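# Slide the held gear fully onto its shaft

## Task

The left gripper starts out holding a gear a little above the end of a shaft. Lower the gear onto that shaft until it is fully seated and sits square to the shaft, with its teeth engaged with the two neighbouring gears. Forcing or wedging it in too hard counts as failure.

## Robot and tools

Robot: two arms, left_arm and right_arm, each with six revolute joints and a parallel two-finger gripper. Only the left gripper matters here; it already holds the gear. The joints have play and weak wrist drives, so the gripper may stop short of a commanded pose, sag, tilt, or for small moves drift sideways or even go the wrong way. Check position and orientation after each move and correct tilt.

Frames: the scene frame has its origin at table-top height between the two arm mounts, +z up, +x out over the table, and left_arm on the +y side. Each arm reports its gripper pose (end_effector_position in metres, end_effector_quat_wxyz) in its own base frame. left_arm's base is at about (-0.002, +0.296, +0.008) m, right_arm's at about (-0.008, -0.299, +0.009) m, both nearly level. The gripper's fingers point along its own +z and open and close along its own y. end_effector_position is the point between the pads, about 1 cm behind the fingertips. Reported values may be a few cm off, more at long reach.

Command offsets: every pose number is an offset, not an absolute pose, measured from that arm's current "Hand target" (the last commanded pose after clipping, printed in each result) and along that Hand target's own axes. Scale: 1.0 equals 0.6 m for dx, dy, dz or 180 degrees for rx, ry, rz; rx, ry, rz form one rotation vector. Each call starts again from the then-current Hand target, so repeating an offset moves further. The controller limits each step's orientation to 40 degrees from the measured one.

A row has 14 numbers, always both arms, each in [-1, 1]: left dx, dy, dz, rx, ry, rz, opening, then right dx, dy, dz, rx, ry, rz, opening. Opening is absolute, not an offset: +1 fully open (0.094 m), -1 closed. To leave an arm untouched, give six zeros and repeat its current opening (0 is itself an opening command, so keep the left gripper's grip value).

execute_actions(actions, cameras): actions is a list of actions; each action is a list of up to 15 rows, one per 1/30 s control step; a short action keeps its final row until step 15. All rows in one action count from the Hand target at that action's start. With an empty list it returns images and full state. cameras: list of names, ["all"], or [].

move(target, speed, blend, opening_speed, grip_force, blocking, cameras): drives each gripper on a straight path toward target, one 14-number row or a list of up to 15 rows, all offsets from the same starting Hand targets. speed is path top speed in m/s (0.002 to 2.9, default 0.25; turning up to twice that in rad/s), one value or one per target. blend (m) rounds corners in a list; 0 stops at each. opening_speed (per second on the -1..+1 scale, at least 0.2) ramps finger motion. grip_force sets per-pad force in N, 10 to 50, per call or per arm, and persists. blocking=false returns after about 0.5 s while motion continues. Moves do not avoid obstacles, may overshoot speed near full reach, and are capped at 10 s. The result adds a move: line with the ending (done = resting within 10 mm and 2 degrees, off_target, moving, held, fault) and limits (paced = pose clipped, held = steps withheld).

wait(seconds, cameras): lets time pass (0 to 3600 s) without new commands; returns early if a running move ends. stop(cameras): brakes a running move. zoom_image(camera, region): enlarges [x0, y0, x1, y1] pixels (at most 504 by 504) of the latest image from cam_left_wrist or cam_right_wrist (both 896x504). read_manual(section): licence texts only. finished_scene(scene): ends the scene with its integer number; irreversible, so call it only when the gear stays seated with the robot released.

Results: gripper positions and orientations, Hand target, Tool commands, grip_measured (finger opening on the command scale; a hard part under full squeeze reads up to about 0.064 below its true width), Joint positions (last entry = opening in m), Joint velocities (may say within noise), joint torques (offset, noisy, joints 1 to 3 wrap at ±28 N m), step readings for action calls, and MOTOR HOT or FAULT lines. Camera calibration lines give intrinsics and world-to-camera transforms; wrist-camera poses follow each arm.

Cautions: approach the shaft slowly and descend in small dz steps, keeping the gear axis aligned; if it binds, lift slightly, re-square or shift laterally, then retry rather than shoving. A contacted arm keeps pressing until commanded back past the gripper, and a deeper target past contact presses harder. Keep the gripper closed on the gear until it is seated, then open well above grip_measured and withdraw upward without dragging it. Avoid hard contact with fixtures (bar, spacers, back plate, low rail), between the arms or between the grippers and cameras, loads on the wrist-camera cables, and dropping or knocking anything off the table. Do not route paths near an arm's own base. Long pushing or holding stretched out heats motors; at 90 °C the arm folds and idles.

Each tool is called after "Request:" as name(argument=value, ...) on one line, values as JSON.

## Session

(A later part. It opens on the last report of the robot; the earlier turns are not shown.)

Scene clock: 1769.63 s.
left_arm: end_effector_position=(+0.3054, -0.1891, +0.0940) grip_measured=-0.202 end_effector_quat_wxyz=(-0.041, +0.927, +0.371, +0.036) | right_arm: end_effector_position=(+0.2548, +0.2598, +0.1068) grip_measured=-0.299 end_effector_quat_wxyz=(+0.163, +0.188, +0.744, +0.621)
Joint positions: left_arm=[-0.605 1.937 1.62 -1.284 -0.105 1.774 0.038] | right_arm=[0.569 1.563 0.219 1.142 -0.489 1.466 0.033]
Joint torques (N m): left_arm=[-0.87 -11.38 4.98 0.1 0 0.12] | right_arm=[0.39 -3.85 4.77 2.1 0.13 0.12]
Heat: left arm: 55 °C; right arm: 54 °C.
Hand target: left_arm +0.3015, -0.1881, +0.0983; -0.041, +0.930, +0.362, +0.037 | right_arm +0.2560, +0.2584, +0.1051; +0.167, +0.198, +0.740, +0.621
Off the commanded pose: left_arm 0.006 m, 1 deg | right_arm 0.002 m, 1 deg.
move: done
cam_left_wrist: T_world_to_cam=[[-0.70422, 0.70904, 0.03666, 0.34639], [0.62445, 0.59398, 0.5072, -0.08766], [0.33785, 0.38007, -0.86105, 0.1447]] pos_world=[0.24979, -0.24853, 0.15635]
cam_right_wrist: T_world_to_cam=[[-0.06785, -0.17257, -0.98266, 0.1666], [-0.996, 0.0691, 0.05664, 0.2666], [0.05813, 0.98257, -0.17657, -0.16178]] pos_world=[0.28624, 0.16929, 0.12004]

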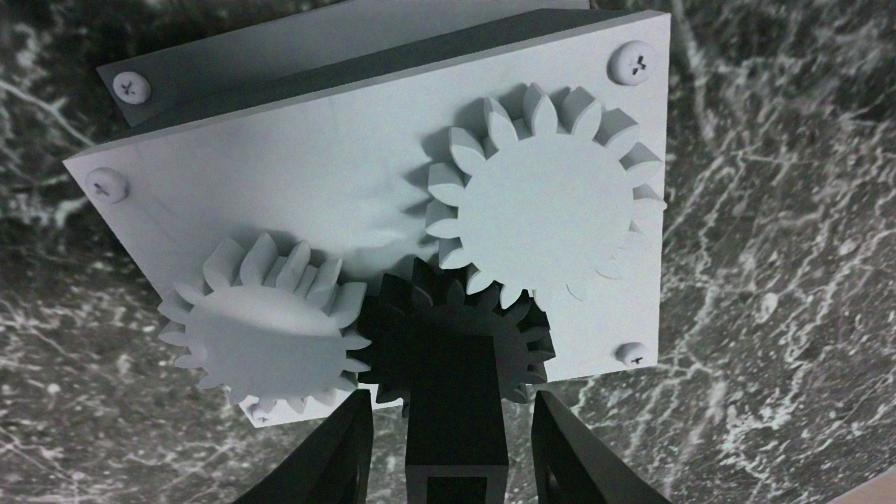

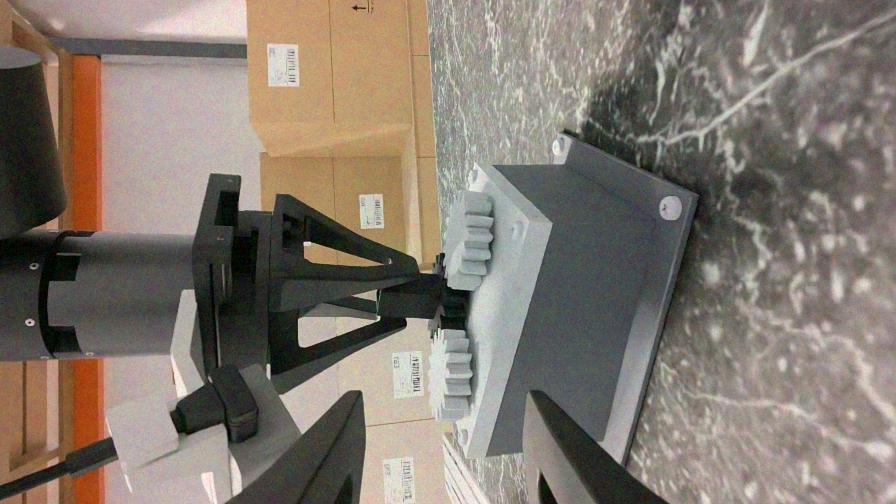

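Request:
move(target=[[0.0053, -0.0017, -0.0497, 0, 0, 0, -0.2, 0, 0, 0, 0, 0, 0, -0.3], [0.0176, -0.0057, -0.1656, 0, 0, 0, -0.2, 0, 0, 0, 0, 0, 0, -0.3]], speed=[0.04, 0.12], blend=0.005, cameras=["all"])

Request:
zoom_image(camera="cam_left_wrist", region=[250, 150, 650, 480])

Request:
zoom_image(camera="cam_right_wrist", region=[370, 180, 540, 430])

Scene clock: 1790.27 s.
left_arm: end_effector_position=(+0.3134, -0.1946, +0.1810) grip_measured=-0.201 end_effector_quat_wxyz=(+0.006, +0.927, +0.368, +0.067) | right_arm: end_effector_position=(+0.2548, +0.2598, +0.1068) grip_measured=-0.299 end_effector_quat_wxyz=(+0.163, +0.188, +0.744, +0.621)
Joint positions: left_arm=[-0.605 1.891 1.904 -1.498 -0.105 1.785 0.038] | right_arm=[0.569 1.563 0.219 1.142 -0.489 1.466 0.033]
Joint torques (N m): left_arm=[-0.87 -11.99 7.71 -0.17 -0.02 0.09] | right_arm=[0.39 -3.86 4.77 2.1 0.13 0.12]
Heat: left arm: 55 °C; right arm: 52 °C.
Hand target: left_arm +0.3031, -0.1889, +0.1982; -0.041, +0.930, +0.362, +0.037 | right_arm +0.2560, +0.2584, +0.1051; +0.167, +0.198, +0.740, +0.621
Off the commanded pose: left_arm 0.021 m, 7 deg | right_arm 0.002 m, 1 deg.
joint sent to its limit (left arm) — joint 4 (wrist pitch), lower limit. The joint targets are off in orientation, not in position.
move: off_target (left_arm)
cam_left_wrist: T_world_to_cam=[[-0.69463, 0.71547, -0.07479, 0.37115], [0.58276, 0.62062, 0.52462, -0.11841], [0.42177, 0.32083, -0.84804, 0.1788]] pos_world=[0.25141, -0.24942, 0.24151]
cam_right_wrist: T_world_to_cam=[[-0.06785, -0.17257, -0.98266, 0.1666], [-0.996, 0.0691, 0.05664, 0.2666], [0.05813, 0.98257, -0.17657, -0.16178]] pos_world=[0.28624, 0.16929, 0.12004]

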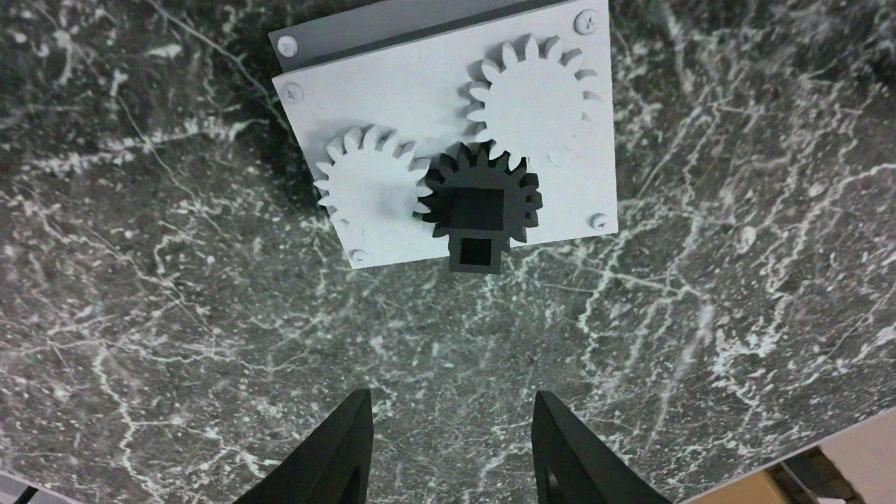

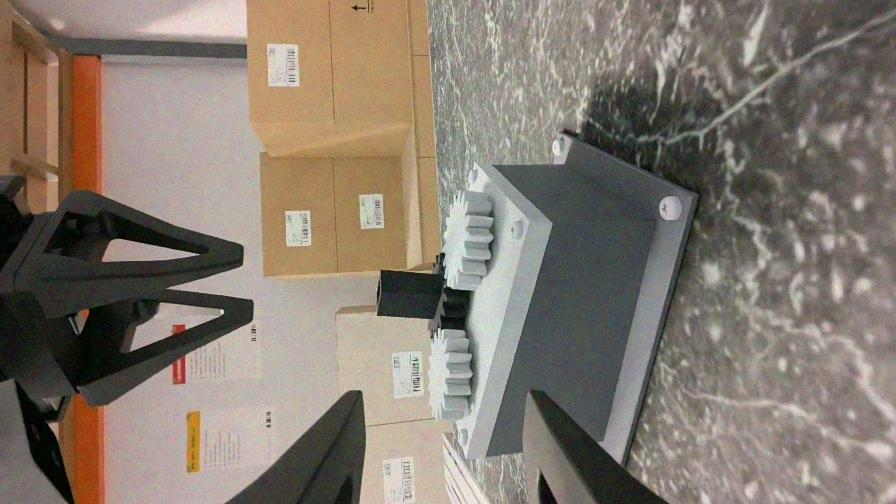

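Scaled by 1.260 from the camera's image (finer frame: 1280x720).

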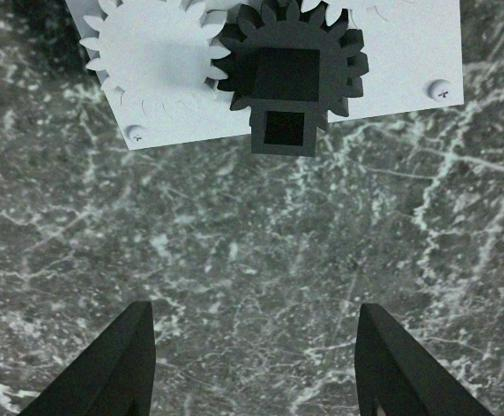

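Scaled by 2.016 from the camera's image (finer frame: 1280x720).

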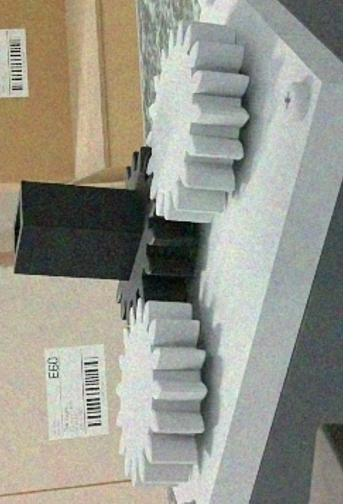

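Request:
zoom_image(camera="cam_left_wrist", region=[305, 110, 445, 250])

Request:
zoom_image(camera="cam_left_wrist", region=[410, 130, 550, 270])

Request:
zoom_image(camera="cam_right_wrist", region=[420, 245, 480, 345])

Scaled by 3.600 from the camera's image (finer frame: 1280x720).

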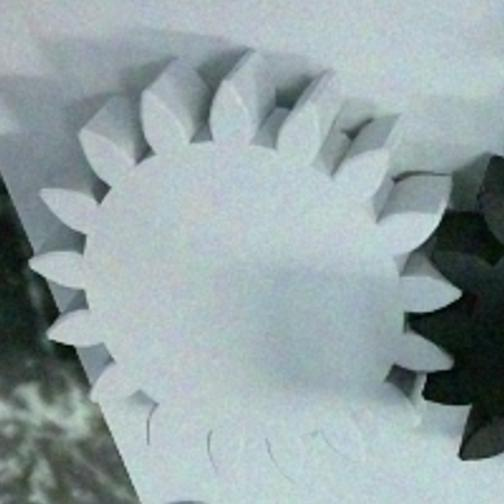

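Scaled by 3.600 from the camera's image (finer frame: 1280x720).

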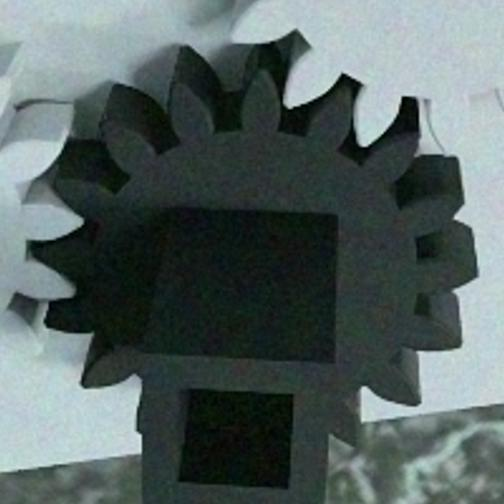

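Scaled by 5.040 from the camera's image (finer frame: 1280x720).

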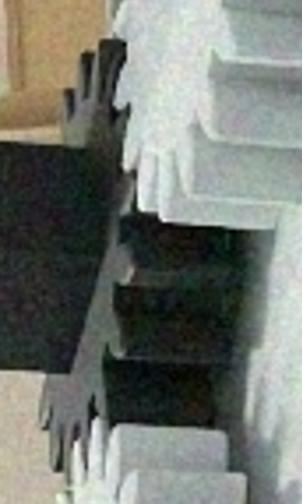

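Request:
finished_scene(scene=1)

The scene is finished: the task was done.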